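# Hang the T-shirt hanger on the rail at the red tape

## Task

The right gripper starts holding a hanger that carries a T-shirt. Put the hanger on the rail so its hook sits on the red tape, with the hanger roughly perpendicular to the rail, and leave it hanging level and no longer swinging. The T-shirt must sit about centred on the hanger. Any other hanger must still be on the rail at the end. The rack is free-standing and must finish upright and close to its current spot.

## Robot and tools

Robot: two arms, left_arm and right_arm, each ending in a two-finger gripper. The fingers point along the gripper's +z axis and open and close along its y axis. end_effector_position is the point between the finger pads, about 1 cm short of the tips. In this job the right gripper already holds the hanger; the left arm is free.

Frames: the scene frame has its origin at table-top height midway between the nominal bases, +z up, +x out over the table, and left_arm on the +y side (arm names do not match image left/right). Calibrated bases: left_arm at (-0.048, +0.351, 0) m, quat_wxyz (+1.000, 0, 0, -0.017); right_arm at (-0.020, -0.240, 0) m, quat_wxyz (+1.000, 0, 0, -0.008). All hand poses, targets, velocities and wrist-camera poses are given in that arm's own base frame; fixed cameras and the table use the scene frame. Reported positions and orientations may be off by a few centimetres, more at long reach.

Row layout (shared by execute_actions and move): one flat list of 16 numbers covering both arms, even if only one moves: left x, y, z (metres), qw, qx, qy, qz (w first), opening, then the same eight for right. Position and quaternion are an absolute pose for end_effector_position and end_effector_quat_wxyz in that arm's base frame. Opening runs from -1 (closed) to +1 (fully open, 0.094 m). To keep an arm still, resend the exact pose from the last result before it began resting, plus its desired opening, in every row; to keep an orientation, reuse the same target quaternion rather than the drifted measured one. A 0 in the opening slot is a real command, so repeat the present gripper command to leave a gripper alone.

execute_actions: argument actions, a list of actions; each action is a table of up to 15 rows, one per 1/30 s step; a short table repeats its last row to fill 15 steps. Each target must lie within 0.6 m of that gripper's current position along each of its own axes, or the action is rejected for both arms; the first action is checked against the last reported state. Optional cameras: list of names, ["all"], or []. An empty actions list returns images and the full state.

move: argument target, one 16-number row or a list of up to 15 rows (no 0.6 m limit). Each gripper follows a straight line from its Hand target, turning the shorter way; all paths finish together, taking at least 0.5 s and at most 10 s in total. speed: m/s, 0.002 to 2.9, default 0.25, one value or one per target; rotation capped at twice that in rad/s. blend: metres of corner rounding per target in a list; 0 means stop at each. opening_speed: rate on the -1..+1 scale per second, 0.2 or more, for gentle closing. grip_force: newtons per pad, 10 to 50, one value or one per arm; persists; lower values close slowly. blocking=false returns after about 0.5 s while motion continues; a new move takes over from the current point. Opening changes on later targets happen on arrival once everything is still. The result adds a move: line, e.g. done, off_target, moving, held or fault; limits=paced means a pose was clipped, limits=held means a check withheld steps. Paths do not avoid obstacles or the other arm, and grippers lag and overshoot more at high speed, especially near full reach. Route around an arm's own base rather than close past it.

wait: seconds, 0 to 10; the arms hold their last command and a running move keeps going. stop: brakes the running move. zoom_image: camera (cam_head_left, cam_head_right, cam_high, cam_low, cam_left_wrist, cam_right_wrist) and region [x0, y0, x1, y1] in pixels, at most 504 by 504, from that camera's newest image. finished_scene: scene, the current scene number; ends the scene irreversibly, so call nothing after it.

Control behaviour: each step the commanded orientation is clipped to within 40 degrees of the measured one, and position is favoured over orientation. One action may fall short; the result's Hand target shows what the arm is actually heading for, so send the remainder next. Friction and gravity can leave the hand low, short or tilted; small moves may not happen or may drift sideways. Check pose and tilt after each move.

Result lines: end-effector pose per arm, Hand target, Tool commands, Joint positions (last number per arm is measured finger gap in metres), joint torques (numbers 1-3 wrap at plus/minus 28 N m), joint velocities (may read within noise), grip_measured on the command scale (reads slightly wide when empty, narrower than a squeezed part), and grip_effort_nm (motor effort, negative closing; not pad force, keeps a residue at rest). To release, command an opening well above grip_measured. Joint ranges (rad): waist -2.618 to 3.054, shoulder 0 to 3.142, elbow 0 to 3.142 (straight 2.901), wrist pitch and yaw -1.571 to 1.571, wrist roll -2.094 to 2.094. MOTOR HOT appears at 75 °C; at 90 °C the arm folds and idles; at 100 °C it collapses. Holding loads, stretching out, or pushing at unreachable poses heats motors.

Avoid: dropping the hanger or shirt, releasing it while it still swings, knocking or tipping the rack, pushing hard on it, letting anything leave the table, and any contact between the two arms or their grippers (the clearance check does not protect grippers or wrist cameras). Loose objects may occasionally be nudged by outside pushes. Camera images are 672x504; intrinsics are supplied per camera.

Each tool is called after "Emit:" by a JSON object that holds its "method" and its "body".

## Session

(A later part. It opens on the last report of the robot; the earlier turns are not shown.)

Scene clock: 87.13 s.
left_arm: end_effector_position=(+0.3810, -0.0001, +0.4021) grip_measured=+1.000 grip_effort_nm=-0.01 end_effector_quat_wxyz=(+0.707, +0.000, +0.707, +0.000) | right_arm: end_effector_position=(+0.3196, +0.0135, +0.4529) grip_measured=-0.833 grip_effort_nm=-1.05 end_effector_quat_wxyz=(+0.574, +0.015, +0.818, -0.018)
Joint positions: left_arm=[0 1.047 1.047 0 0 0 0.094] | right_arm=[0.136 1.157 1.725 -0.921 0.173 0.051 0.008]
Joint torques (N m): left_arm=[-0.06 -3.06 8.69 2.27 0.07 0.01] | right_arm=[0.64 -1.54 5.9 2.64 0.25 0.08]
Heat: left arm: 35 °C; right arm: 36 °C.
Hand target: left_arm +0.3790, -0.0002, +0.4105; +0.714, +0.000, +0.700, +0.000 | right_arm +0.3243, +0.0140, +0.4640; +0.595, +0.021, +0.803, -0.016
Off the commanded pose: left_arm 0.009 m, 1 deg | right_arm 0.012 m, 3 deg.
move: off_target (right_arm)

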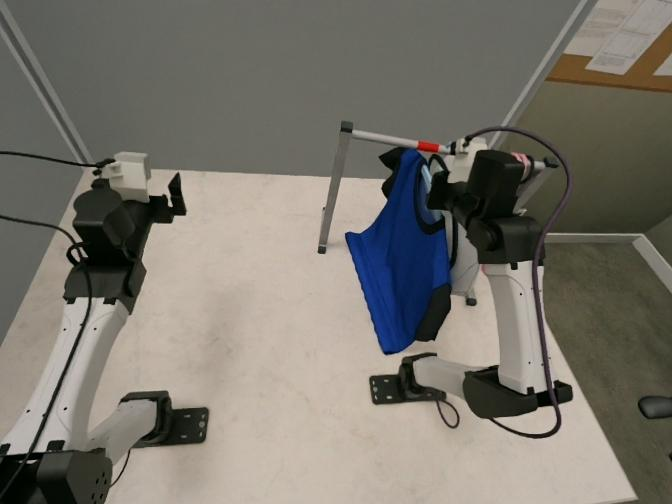

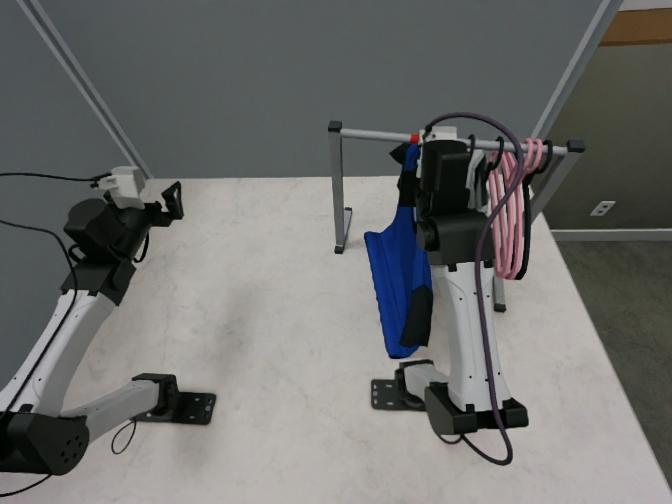

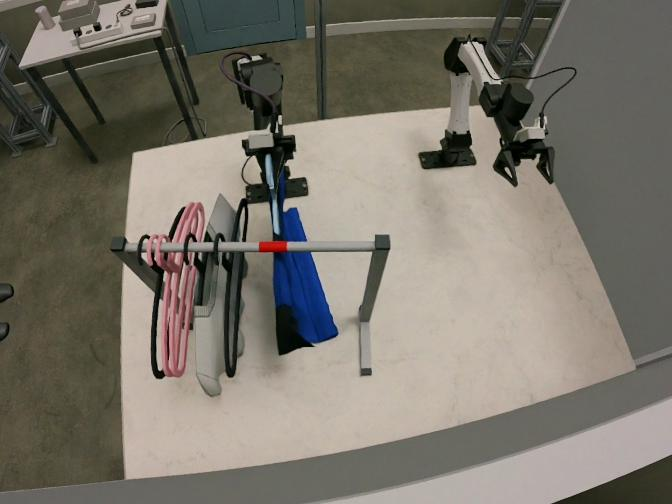

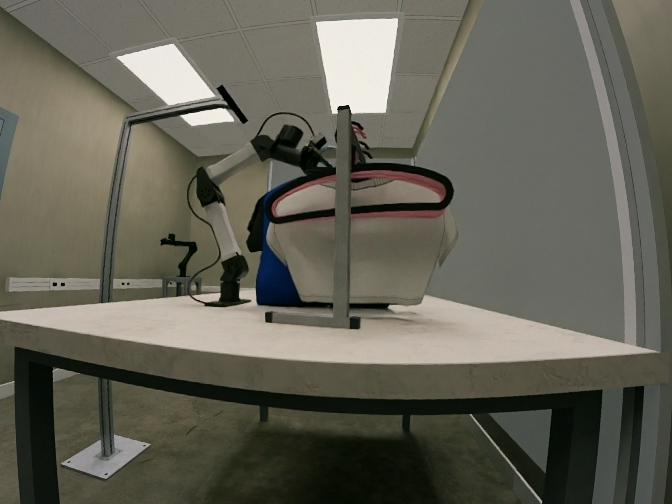

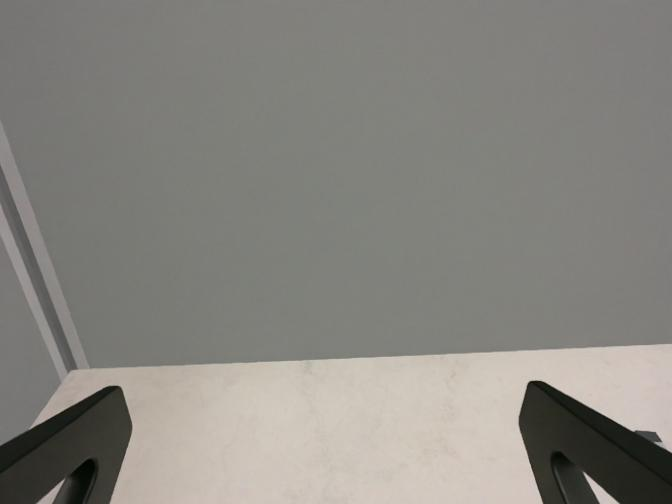

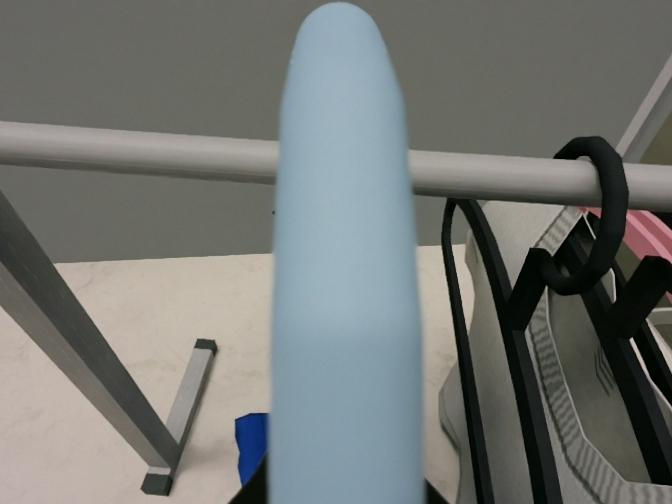

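Emit:
{"method": "move", "body": {"target": [0.3791,-0.0001,0.4105,0.714,0,0.7,0,1,0.37,0.0115,0.452,0.597,0.021,0.802,-0.016,-1], "speed": 0.08, "cameras": ["cam_low","cam_high","cam_head_left","cam_head_right","cam_right_wrist"]}}

Emit:
{"method": "zoom_image", "body": {"camera": "cam_low", "region": [260, 90, 400, 200]}}

Emit:
{"method": "zoom_image", "body": {"camera": "cam_head_left", "region": [370, 110, 530, 260]}}

Emit:
{"method": "zoom_image", "body": {"camera": "cam_high", "region": [210, 140, 350, 280]}}

Scene clock: 106.37 s.
left_arm: end_effector_position=(+0.3810, -0.0001, +0.4021) grip_measured=+1.000 grip_effort_nm=-0.01 end_effector_quat_wxyz=(+0.707, +0.000, +0.707, +0.000) | right_arm: end_effector_position=(+0.3638, +0.0118, +0.4421) grip_measured=-0.833 grip_effort_nm=-1.05 end_effector_quat_wxyz=(+0.577, +0.022, +0.816, -0.019)
Joint positions: left_arm=[0 1.047 1.047 0 0 0 0.094] | right_arm=[0.106 1.251 1.702 -0.794 0.155 0.05 0.008]
Joint torques (N m): left_arm=[-0.16 -3.04 8.68 2.25 0.04 0.02] | right_arm=[-0.44 -2.7 6.42 2.63 0.03 -0.07]
Heat: left arm: 37 °C; right arm: 39 °C.
Hand target: left_arm +0.3790, -0.0002, +0.4105; +0.714, +0.000, +0.700, +0.000 | right_arm +0.3694, +0.0115, +0.4520; +0.597, +0.021, +0.802, -0.016
Off the commanded pose: left_arm 0.009 m, 1 deg | right_arm 0.012 m, 3 deg.
move: off_target (right_arm)
Images, in order (width x height): cam_head_left 672x504, cam_head_right 672x504, cam_high 672x504, cam_low 672x504, cam_right_wrist 672x504.

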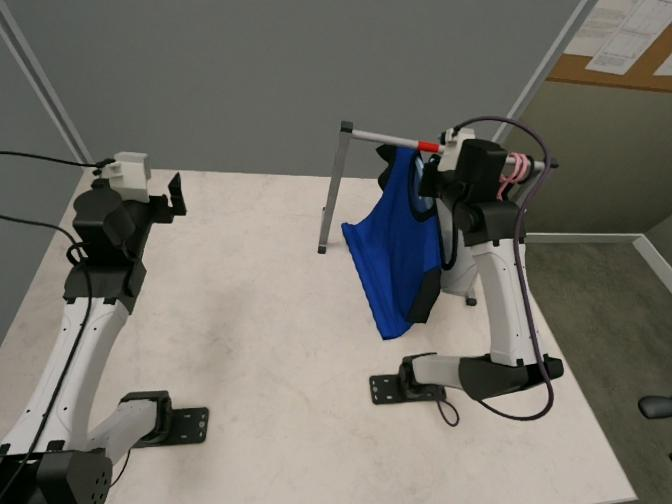

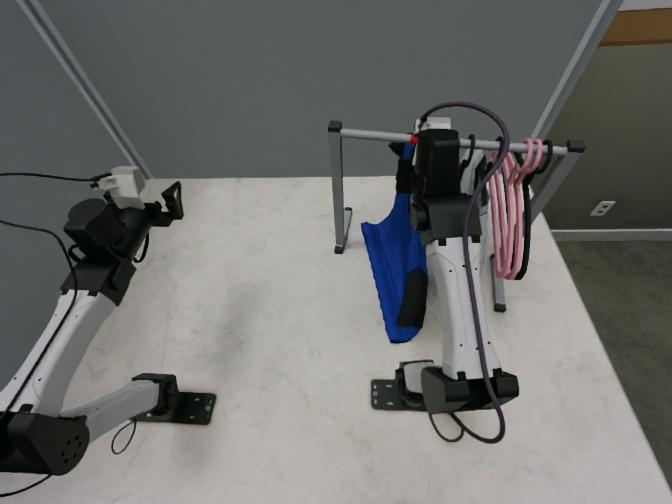

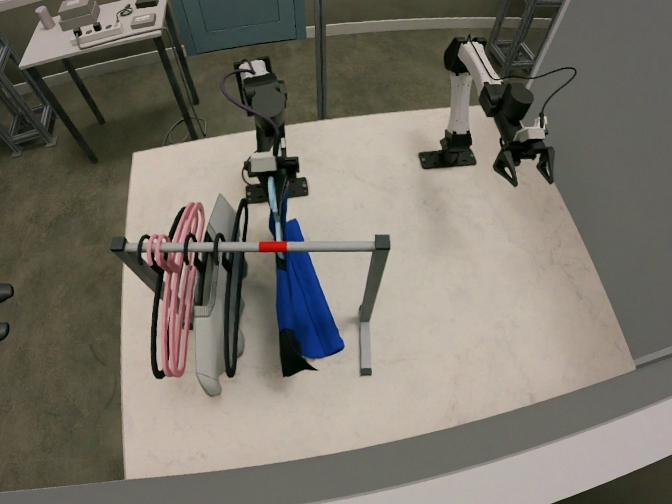

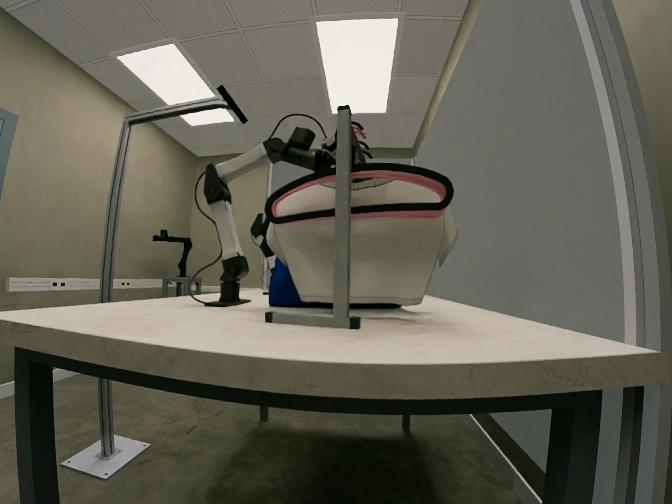

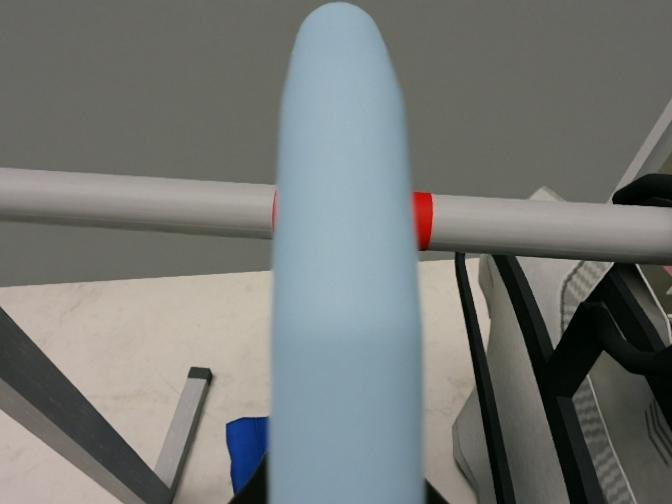

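Scaled by 3.600 from the camera's 672x504 image, which has a finer 960x720 frame.

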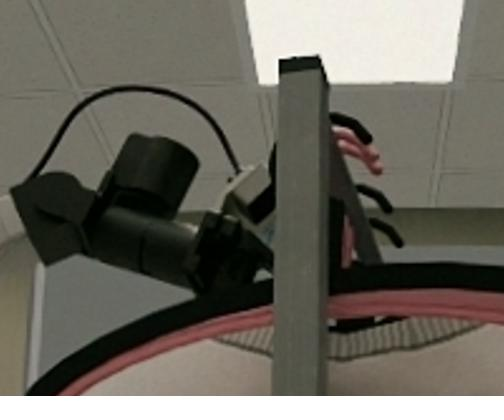

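Scaled by 3.150 from the camera's 672x504 image, which has a finer 960x720 frame.

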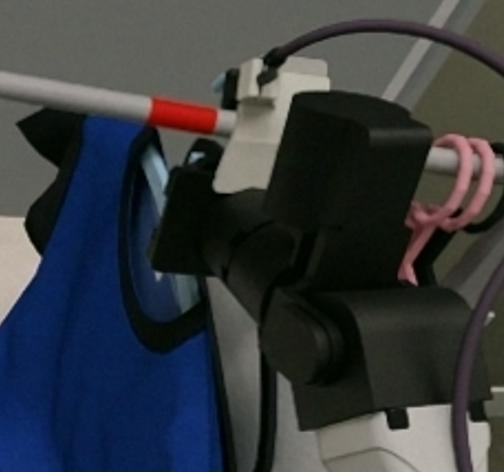

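Scaled by 3.600 from the camera's 672x504 image, which has a finer 960x720 frame.

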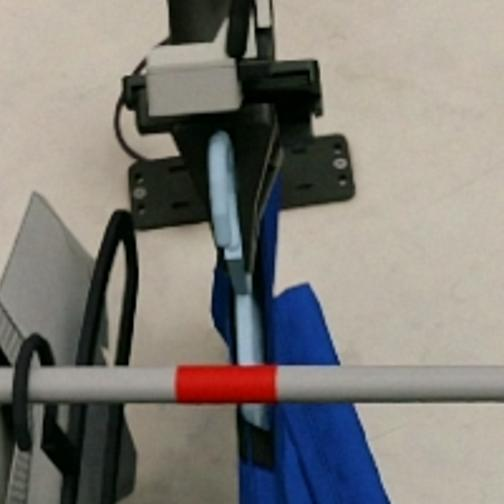

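Emit:
{"method": "move", "body": {"target": [0.3791,-0.0001,0.4105,0.714,0,0.7,0,1,0.4,0.009,0.447,0.597,0.021,0.802,-0.016,-1], "speed": 0.05, "cameras": ["cam_low","cam_high","cam_head_left","cam_right_wrist"]}}

Emit:
{"method": "zoom_image", "body": {"camera": "cam_low", "region": [280, 90, 420, 200]}}

Emit:
{"method": "zoom_image", "body": {"camera": "cam_head_left", "region": [390, 110, 490, 210]}}

Emit:
{"method": "zoom_image", "body": {"camera": "cam_high", "region": [230, 160, 320, 270]}}

Scene clock: 120.60 s.
left_arm: end_effector_position=(+0.3810, -0.0001, +0.4021) grip_measured=+1.000 grip_effort_nm=-0.01 end_effector_quat_wxyz=(+0.707, +0.000, +0.707, +0.000) | right_arm: end_effector_position=(+0.3942, +0.0096, +0.4271) grip_measured=-0.833 grip_effort_nm=-1.04 end_effector_quat_wxyz=(+0.568, +0.021, +0.822, -0.019)
Joint positions: left_arm=[0 1.047 1.047 0 0 0 0.094] | right_arm=[0.083 1.33 1.702 -0.737 0.134 0.043 0.008]
Joint torques (N m): left_arm=[-0.08 -3.07 8.68 2.27 0.06 0.01] | right_arm=[-0.42 -3.62 8.99 2.64 0.03 -0.07]
Heat: left arm: 37 °C; right arm: 39 °C.
Hand target: left_arm +0.3790, -0.0002, +0.4105; +0.714, +0.000, +0.700, +0.000 | right_arm +0.3987, +0.0090, +0.4467; +0.597, +0.021, +0.802, -0.016
Off the commanded pose: left_arm 0.009 m, 1 deg | right_arm 0.021 m, 4 deg.
move: off_target (right_arm)
Images, in order (width x height): cam_head_left 672x504, cam_high 672x504, cam_low 672x504, cam_right_wrist 672x504.

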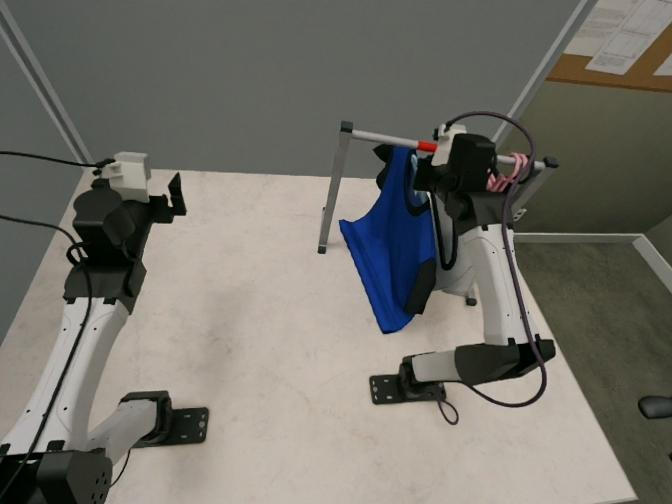

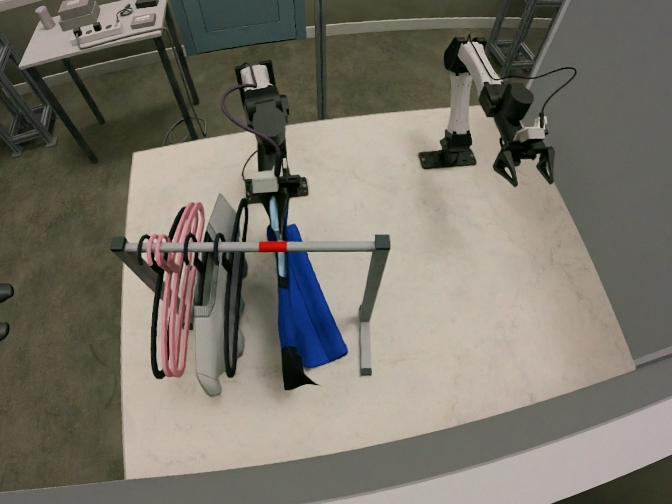

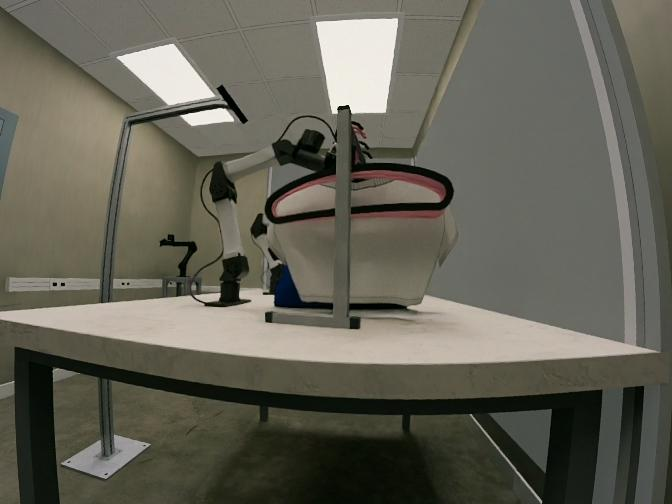

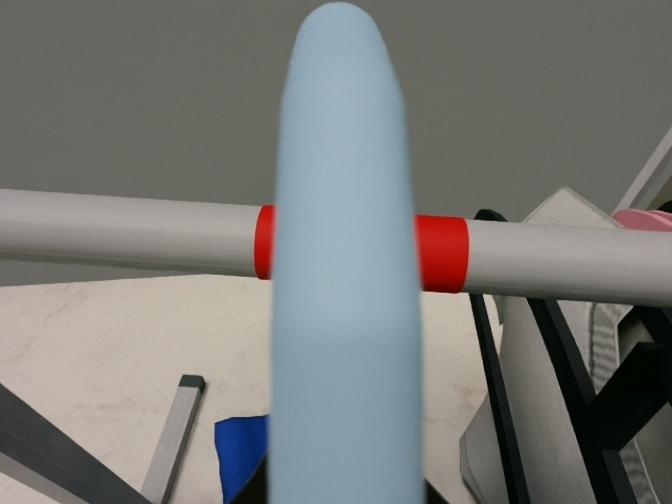

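Scaled by 3.600 from the camera's 672x504 image, which has a finer 960x720 frame.

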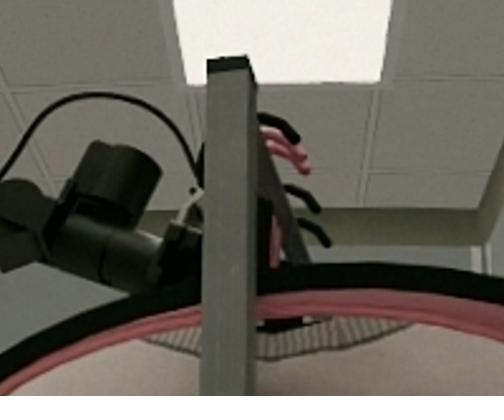

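Scaled by 5.040 from the camera's 672x504 image, which has a finer 960x720 frame.

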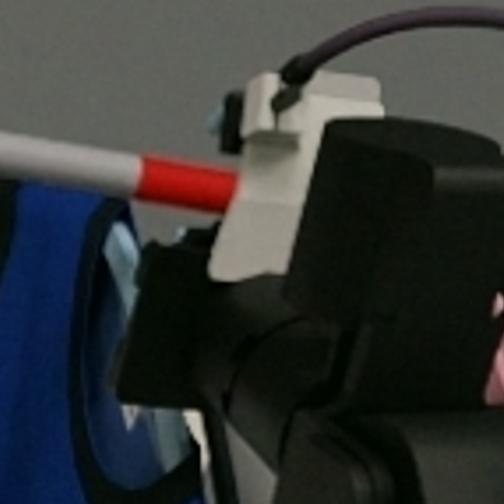

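Scaled by 4.582 from the camera's 672x504 image, which has a finer 960x720 frame.

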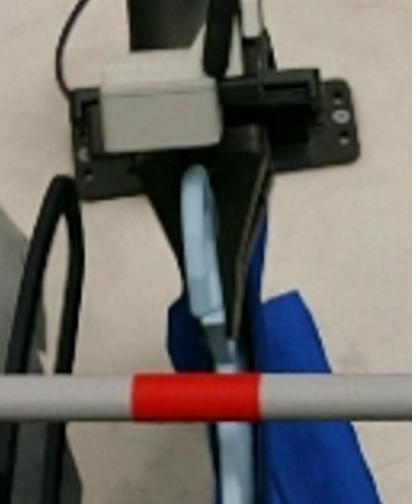

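Emit:
{"method": "move", "body": {"target": [0.3791,-0.0001,0.4105,0.714,0,0.7,0,1,0.427,0.005,0.452,0.6,0.021,0.8,-0.016,-1], "speed": 0.04, "cameras": ["cam_low","cam_high","cam_head_left","cam_right_wrist"]}}

Emit:
{"method": "zoom_image", "body": {"camera": "cam_low", "region": [280, 90, 420, 200]}}

Emit:
{"method": "zoom_image", "body": {"camera": "cam_head_left", "region": [390, 110, 490, 210]}}

Emit:
{"method": "zoom_image", "body": {"camera": "cam_high", "region": [230, 160, 320, 270]}}

Scene clock: 127.93 s.
left_arm: end_effector_position=(+0.3810, -0.0001, +0.4021) grip_measured=+1.000 grip_effort_nm=-0.01 end_effector_quat_wxyz=(+0.707, +0.000, +0.707, +0.000) | right_arm: end_effector_position=(+0.4193, +0.0057, +0.4237) grip_measured=-0.833 grip_effort_nm=-1.05 end_effector_quat_wxyz=(+0.564, +0.022, +0.825, -0.020)
Joint positions: left_arm=[0 1.047 1.047 0 0 0 0.094] | right_arm=[0.061 1.415 1.761 -0.72 0.114 0.036 0.008]
Joint torques (N m): left_arm=[-0.16 -3.02 8.65 2.25 0.06 0.01] | right_arm=[-0.46 -3.81 11.38 2.65 0 -0.08]
Heat: left arm: 38 °C; right arm: 40 °C.
Hand target: left_arm +0.3790, -0.0002, +0.4105; +0.714, +0.000, +0.700, +0.000 | right_arm +0.4247, +0.0050, +0.4515; +0.600, +0.021, +0.800, -0.016
Off the commanded pose: left_arm 0.009 m, 1 deg | right_arm 0.029 m, 5 deg.
move: off_target (right_arm)
Images, in order (width x height): cam_head_left 672x504, cam_high 672x504, cam_low 672x504, cam_right_wrist 672x504.

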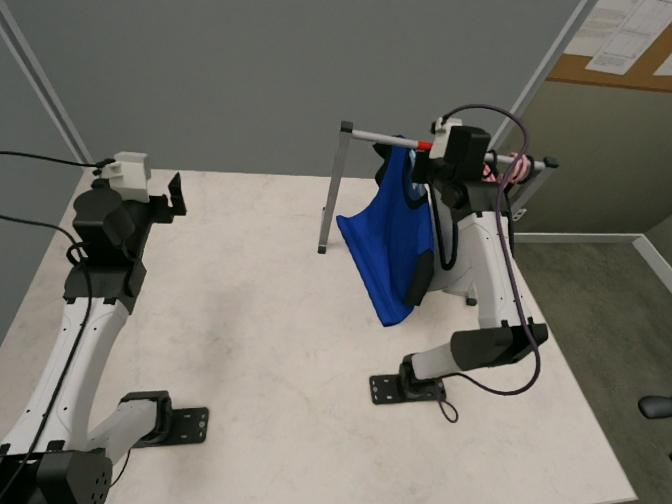

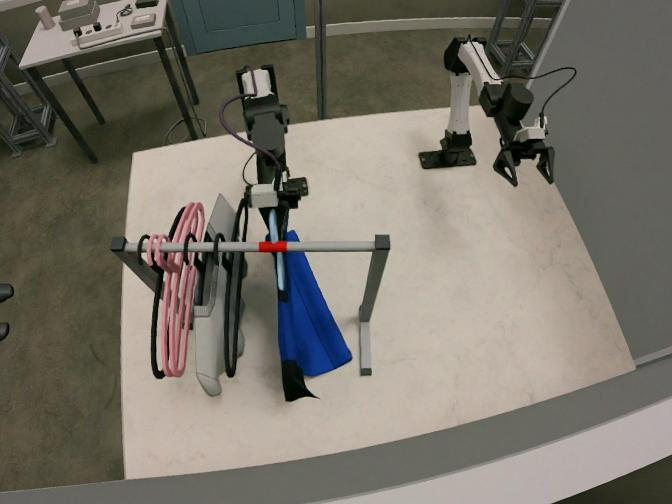

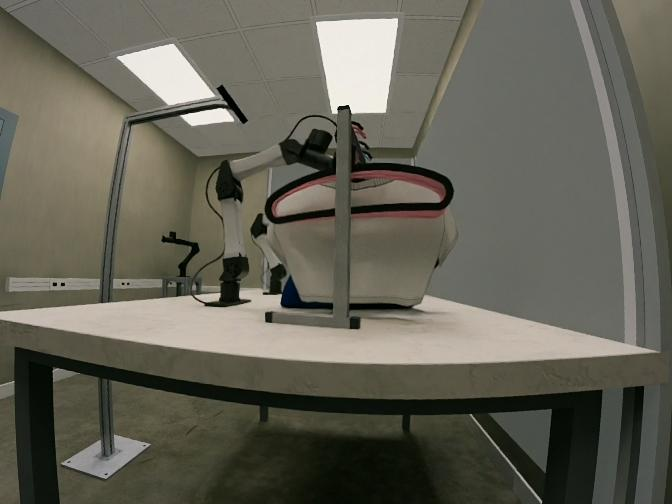

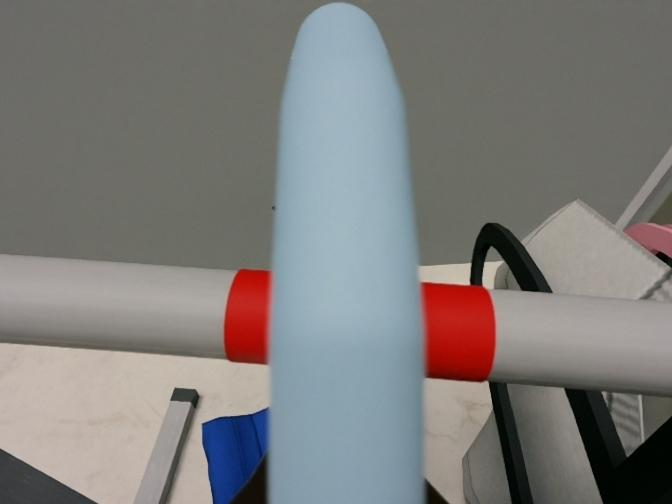

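Scaled by 3.600 from the camera's 672x504 image, which has a finer 960x720 frame.

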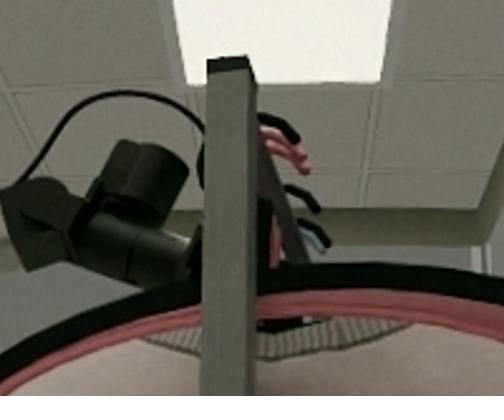

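Scaled by 5.040 from the camera's 672x504 image, which has a finer 960x720 frame.

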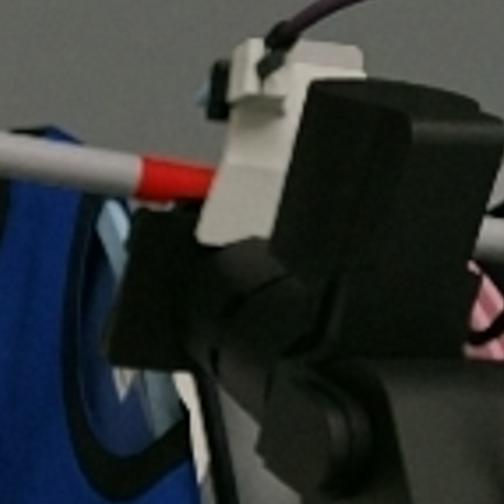

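Scaled by 4.582 from the camera's 672x504 image, which has a finer 960x720 frame.

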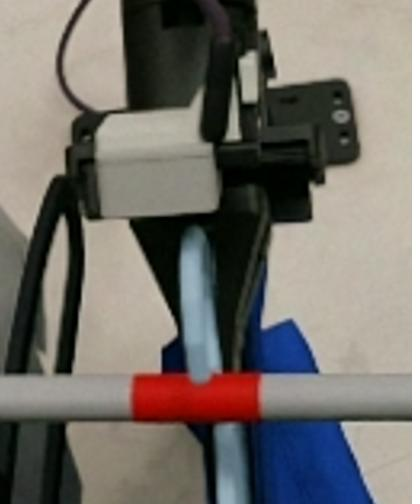

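Emit:
{"method": "move", "body": {"target": [[0.3791,-0.0001,0.4105,0.714,0,0.7,0,1,0.434,0.003,0.452,0.603,0.021,0.797,-0.016,-1],[0.3791,-0.0001,0.4105,0.714,0,0.7,0,1,0.434,0.003,0.432,0.603,0.021,0.797,-0.016,-1]], "speed": 0.03, "blend": 0.003, "cameras": ["cam_low","cam_high","cam_head_left","cam_right_wrist"]}}

Emit:
{"method": "zoom_image", "body": {"camera": "cam_low", "region": [280, 90, 420, 200]}}

Emit:
{"method": "zoom_image", "body": {"camera": "cam_head_left", "region": [390, 110, 490, 210]}}

Emit:
{"method": "zoom_image", "body": {"camera": "cam_high", "region": [230, 160, 320, 270]}}

Scene clock: 136.07 s.
left_arm: end_effector_position=(+0.3810, -0.0001, +0.4021) grip_measured=+1.000 grip_effort_nm=-0.01 end_effector_quat_wxyz=(+0.707, +0.000, +0.707, +0.000) | right_arm: end_effector_position=(+0.4339, +0.0054, +0.4129) grip_measured=-0.833 grip_effort_nm=-1.05 end_effector_quat_wxyz=(+0.573, +0.021, +0.819, -0.017)
Joint positions: left_arm=[0 1.047 1.047 0 0 0 0.094] | right_arm=[0.053 1.425 1.696 -0.623 0.101 0.033 0.008]
Joint torques (N m): left_arm=[-0.08 -3.07 8.72 2.27 0.07 0.02] | right_arm=[-0.54 -7.09 6.94 2.72 0.05 -0.07]
Heat: left arm: 38 °C; right arm: 41 °C.
Hand target: left_arm +0.3790, -0.0002, +0.4105; +0.714, +0.000, +0.700, +0.000 | right_arm +0.4331, +0.0030, +0.4319; +0.602, +0.021, +0.798, -0.016
Off the commanded pose: left_arm 0.009 m, 1 deg | right_arm 0.019 m, 4 deg.
move: off_target (right_arm)
Images, in order (width x height): cam_head_left 672x504, cam_high 672x504, cam_low 672x504, cam_right_wrist 672x504.

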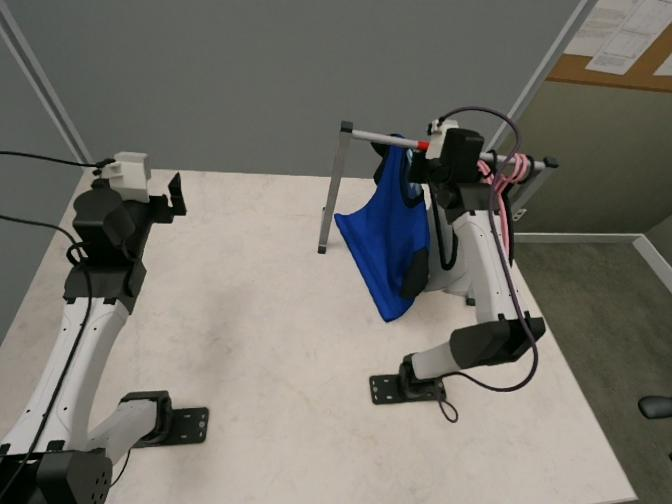

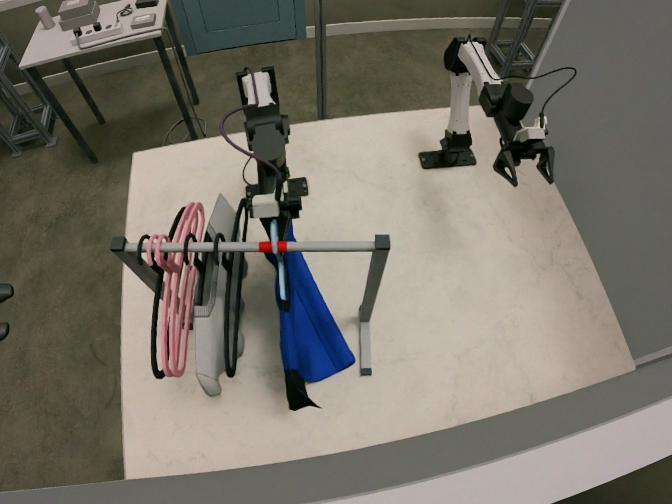

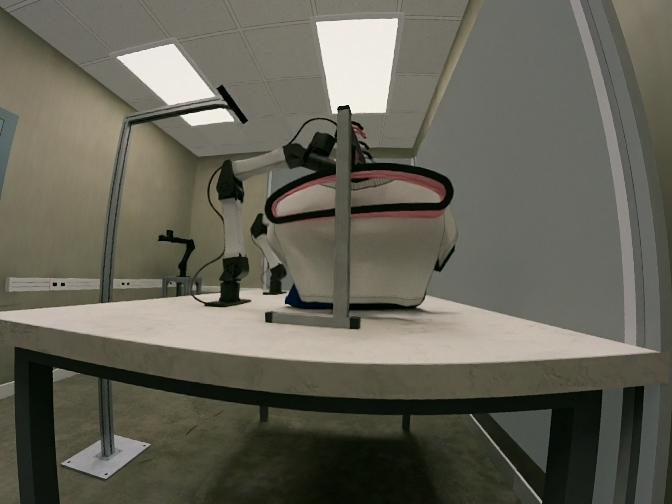

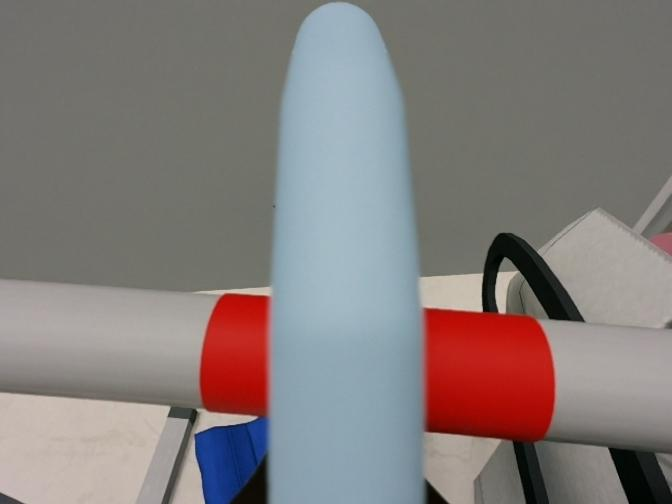

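Scaled by 3.600 from the camera's 672x504 image, which has a finer 960x720 frame.

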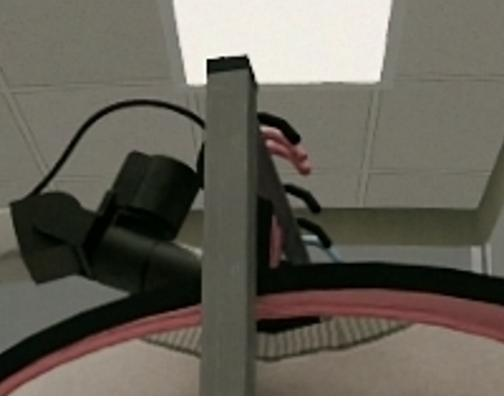

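Scaled by 5.040 from the camera's 672x504 image, which has a finer 960x720 frame.

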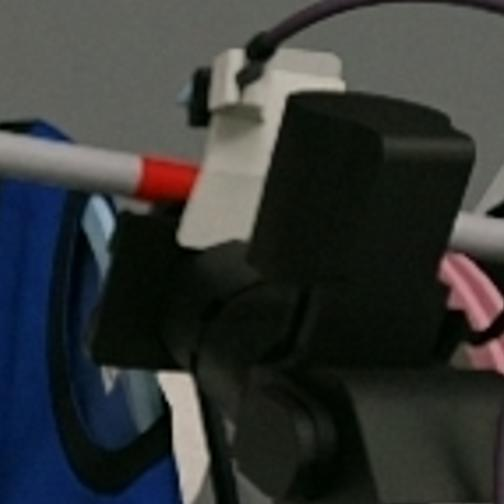

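Scaled by 4.582 from the camera's 672x504 image, which has a finer 960x720 frame.

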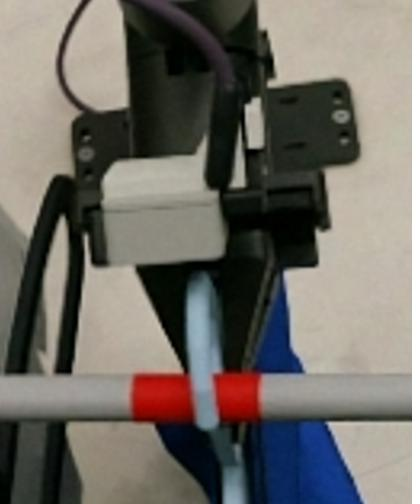

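Emit:
{"method": "move", "body": {"target": [0.3791,-0.0001,0.4105,0.714,0,0.7,0,1,0.436,-0.001,0.42,0.603,0.021,0.797,-0.016,-1], "speed": 0.03, "cameras": ["cam_low","cam_high","cam_right_wrist"]}}

Emit:
{"method": "zoom_image", "body": {"camera": "cam_low", "region": [280, 90, 420, 200]}}

Emit:
{"method": "zoom_image", "body": {"camera": "cam_high", "region": [230, 160, 320, 270]}}

Scene clock: 146.87 s.
left_arm: end_effector_position=(+0.3810, -0.0001, +0.4021) grip_measured=+1.000 grip_effort_nm=-0.01 end_effector_quat_wxyz=(+0.707, +0.000, +0.707, +0.000) | right_arm: end_effector_position=(+0.4414, +0.0004, +0.3968) grip_measured=-0.833 grip_effort_nm=-1.05 end_effector_quat_wxyz=(+0.571, +0.023, +0.820, -0.018)
Joint positions: left_arm=[0 1.047 1.047 0 0 0 0.094] | right_arm=[0.036 1.425 1.629 -0.56 0.09 0.029 0.008]
Joint torques (N m): left_arm=[-0.09 -3 8.69 2.25 0.09 0.02] | right_arm=[-0.43 -8.81 7.04 2.62 0.01 -0.09]
Heat: left arm: 39 °C; right arm: 41 °C.
Hand target: left_arm +0.3790, -0.0002, +0.4105; +0.714, +0.000, +0.700, +0.000 | right_arm +0.4352, -0.0010, +0.4198; +0.602, +0.021, +0.798, -0.016
Off the commanded pose: left_arm 0.009 m, 1 deg | right_arm 0.024 m, 5 deg.
move: off_target (right_arm)
Images, in order (width x height): cam_high 672x504, cam_low 672x504, cam_right_wrist 672x504.

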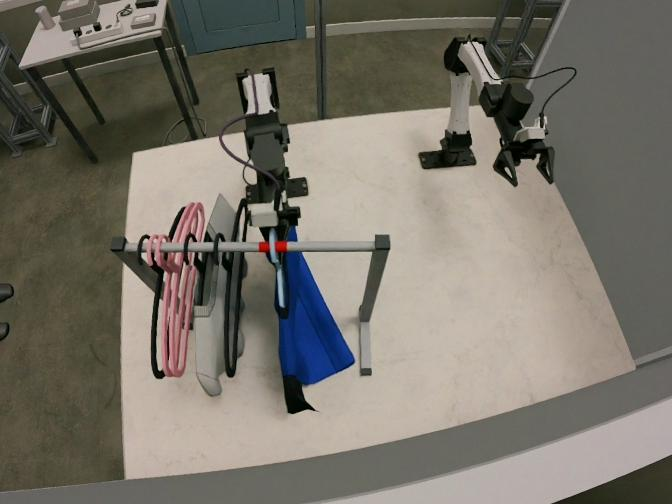

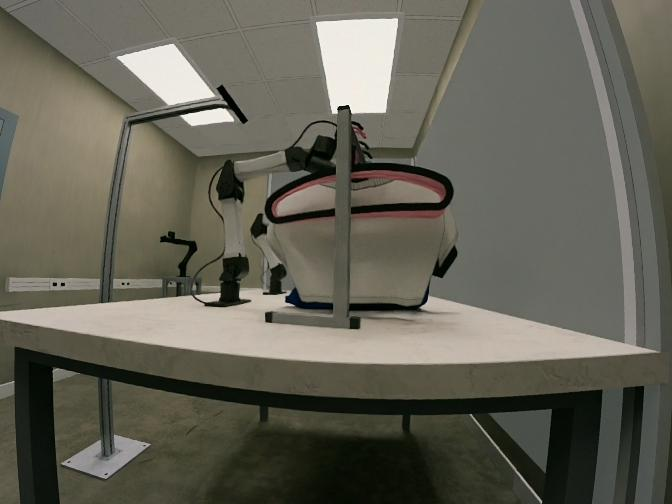

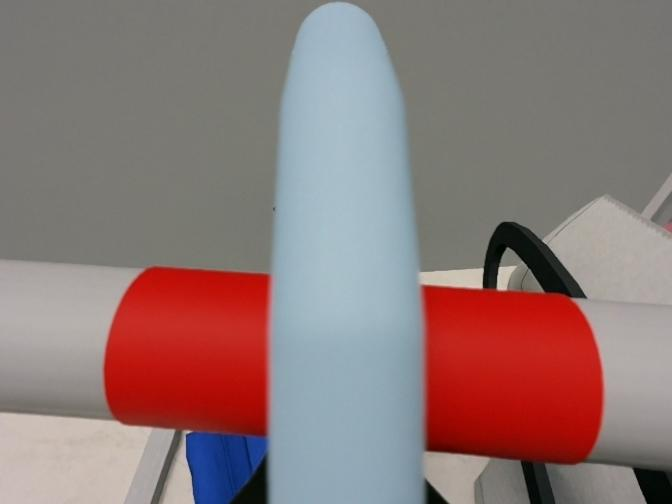

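Scaled by 3.600 from the camera's 672x504 image, which has a finer 960x720 frame.

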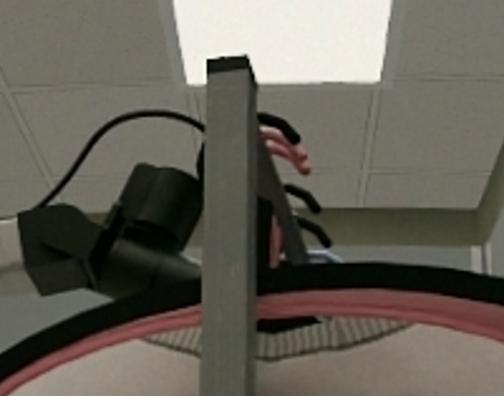

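Scaled by 4.582 from the camera's 672x504 image, which has a finer 960x720 frame.

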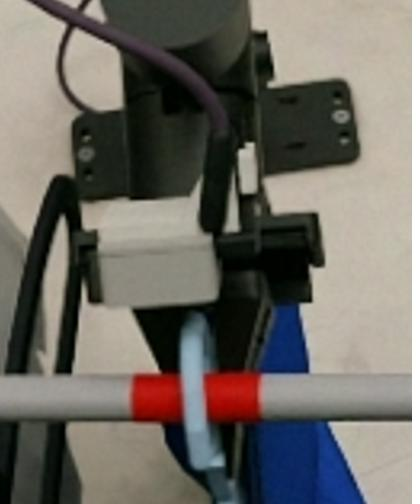

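Emit:
{"method": "move", "body": {"target": [0.3791,-0.0001,0.4105,0.714,0,0.7,0,1,0.436,-0.001,0.411,0.603,0.021,0.797,-0.016,-1], "speed": 0.02, "cameras": ["cam_low","cam_high","cam_right_wrist"]}}

Emit:
{"method": "zoom_image", "body": {"camera": "cam_low", "region": [280, 90, 420, 200]}}

Emit:
{"method": "zoom_image", "body": {"camera": "cam_high", "region": [230, 160, 320, 270]}}

Scene clock: 156.87 s.
left_arm: end_effector_position=(+0.3810, -0.0001, +0.4021) grip_measured=+1.000 grip_effort_nm=-0.01 end_effector_quat_wxyz=(+0.707, +0.000, +0.707, +0.000) | right_arm: end_effector_position=(+0.4403, +0.0004, +0.3908) grip_measured=-0.833 grip_effort_nm=-1.05 end_effector_quat_wxyz=(+0.574, +0.023, +0.818, -0.018)
Joint positions: left_arm=[0 1.047 1.047 0 0 0 0.094] | right_arm=[0.036 1.405 1.579 -0.522 0.089 0.029 0.008]
Joint torques (N m): left_arm=[-0.08 -3 8.73 2.28 0.08 0.03] | right_arm=[-0.43 -8.34 7.06 2.6 0.01 -0.09]
Heat: left arm: 39 °C; right arm: 42 °C.
Hand target: left_arm +0.3790, -0.0002, +0.4105; +0.714, +0.000, +0.700, +0.000 | right_arm +0.4352, -0.0009, +0.4109; +0.603, +0.021, +0.798, -0.016
Off the commanded pose: left_arm 0.009 m, 1 deg | right_arm 0.021 m, 4 deg.
move: off_target (right_arm)
Images, in order (width x height): cam_high 672x504, cam_low 672x504, cam_right_wrist 672x504.

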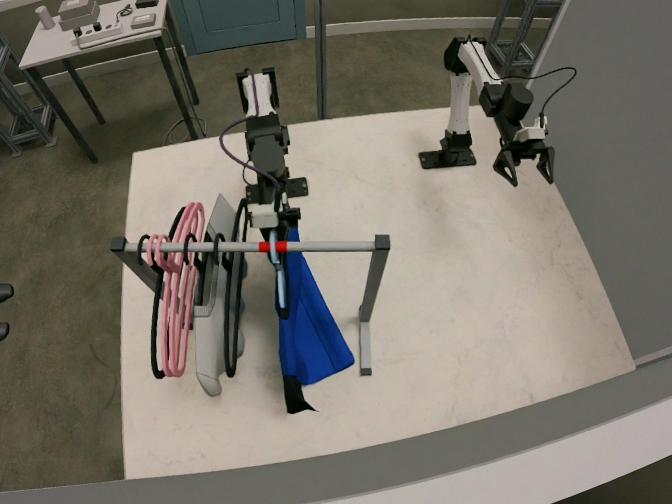

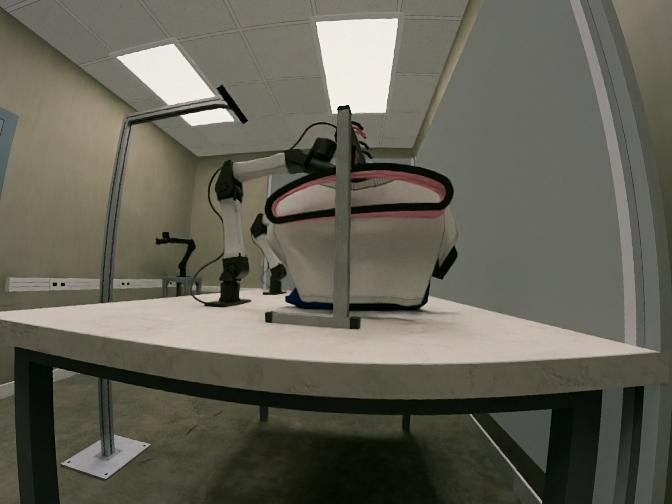

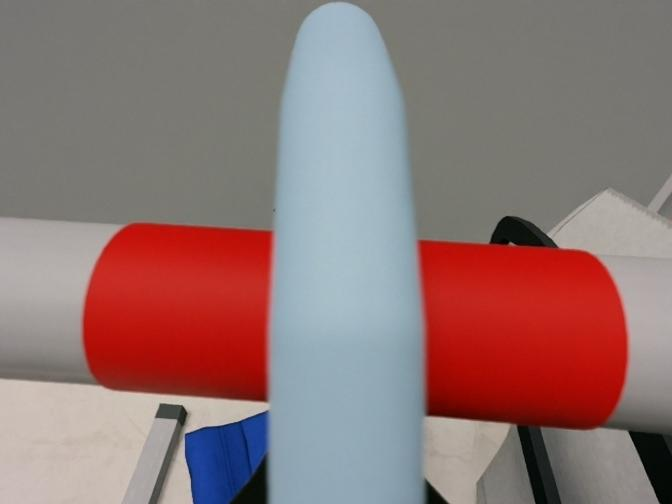

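Scaled by 3.600 from the camera's 672x504 image, which has a finer 960x720 frame.

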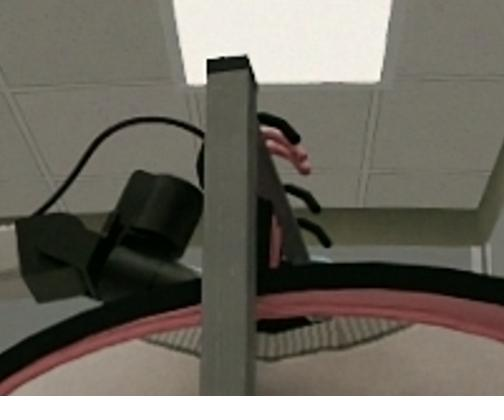

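Scaled by 4.582 from the camera's 672x504 image, which has a finer 960x720 frame.

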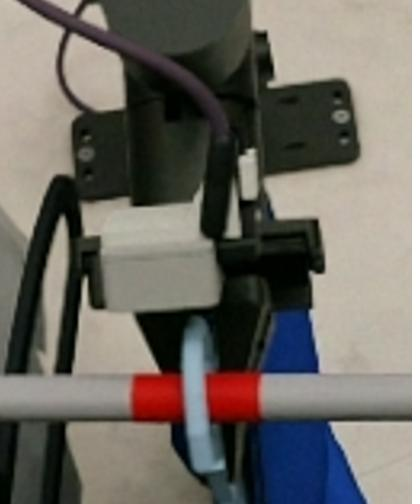

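Emit:
{"method": "move", "body": {"target": [0.3791,-0.0001,0.4105,0.714,0,0.7,0,1,0.436,-0.001,0.404,0.603,0.021,0.797,-0.016,-1], "speed": 0.02, "cameras": ["cam_high","cam_right_wrist"]}}

Emit:
{"method": "zoom_image", "body": {"camera": "cam_high", "region": [200, 160, 320, 290]}}

Scene clock: 162.80 s.
left_arm: end_effector_position=(+0.3810, -0.0001, +0.4021) grip_measured=+1.000 grip_effort_nm=-0.01 end_effector_quat_wxyz=(+0.707, +0.000, +0.707, +0.000) | right_arm: end_effector_position=(+0.4406, +0.0004, +0.3847) grip_measured=-0.833 grip_effort_nm=-1.05 end_effector_quat_wxyz=(+0.576, +0.023, +0.817, -0.018)
Joint positions: left_arm=[0 1.047 1.047 0 0 0 0.094] | right_arm=[0.036 1.395 1.54 -0.49 0.089 0.029 0.008]
Joint torques (N m): left_arm=[-0.03 -3.06 8.65 2.27 0.07 0.03] | right_arm=[-0.42 -8.32 7.09 2.58 0.01 -0.08]
Heat: left arm: 39 °C; right arm: 42 °C.
Hand target: left_arm +0.3790, -0.0002, +0.4105; +0.714, +0.000, +0.700, +0.000 | right_arm +0.4355, -0.0009, +0.4039; +0.603, +0.021, +0.798, -0.016
Off the commanded pose: left_arm 0.009 m, 1 deg | right_arm 0.020 m, 4 deg.
move: off_target (right_arm)
Images, in order (width x height): cam_high 672x504, cam_right_wrist 672x504.

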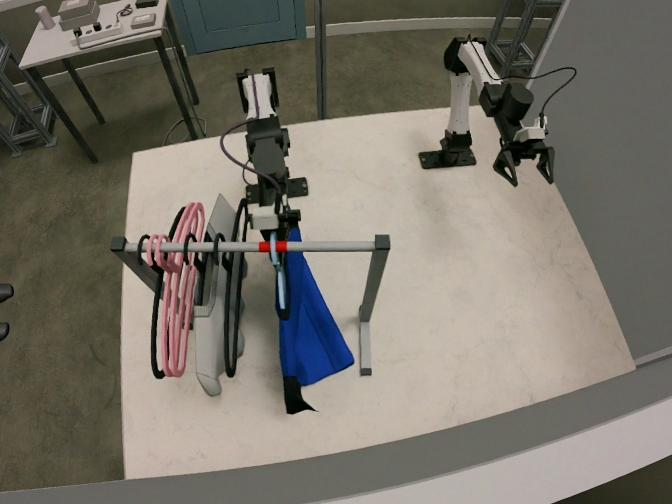

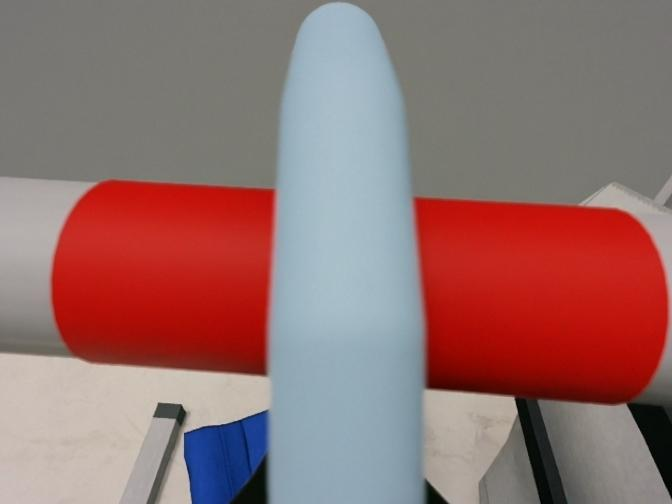

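Scaled by 3.877 from the camera's 672x504 image, which has a finer 960x720 frame.

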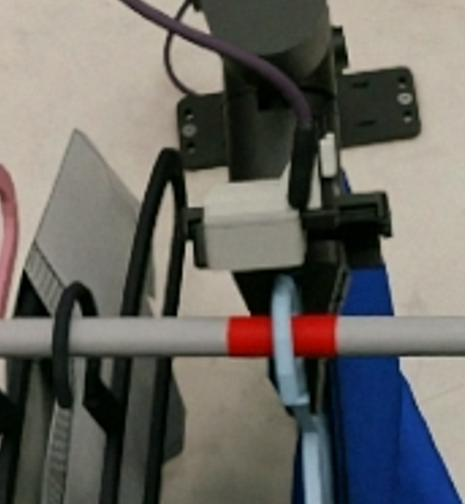

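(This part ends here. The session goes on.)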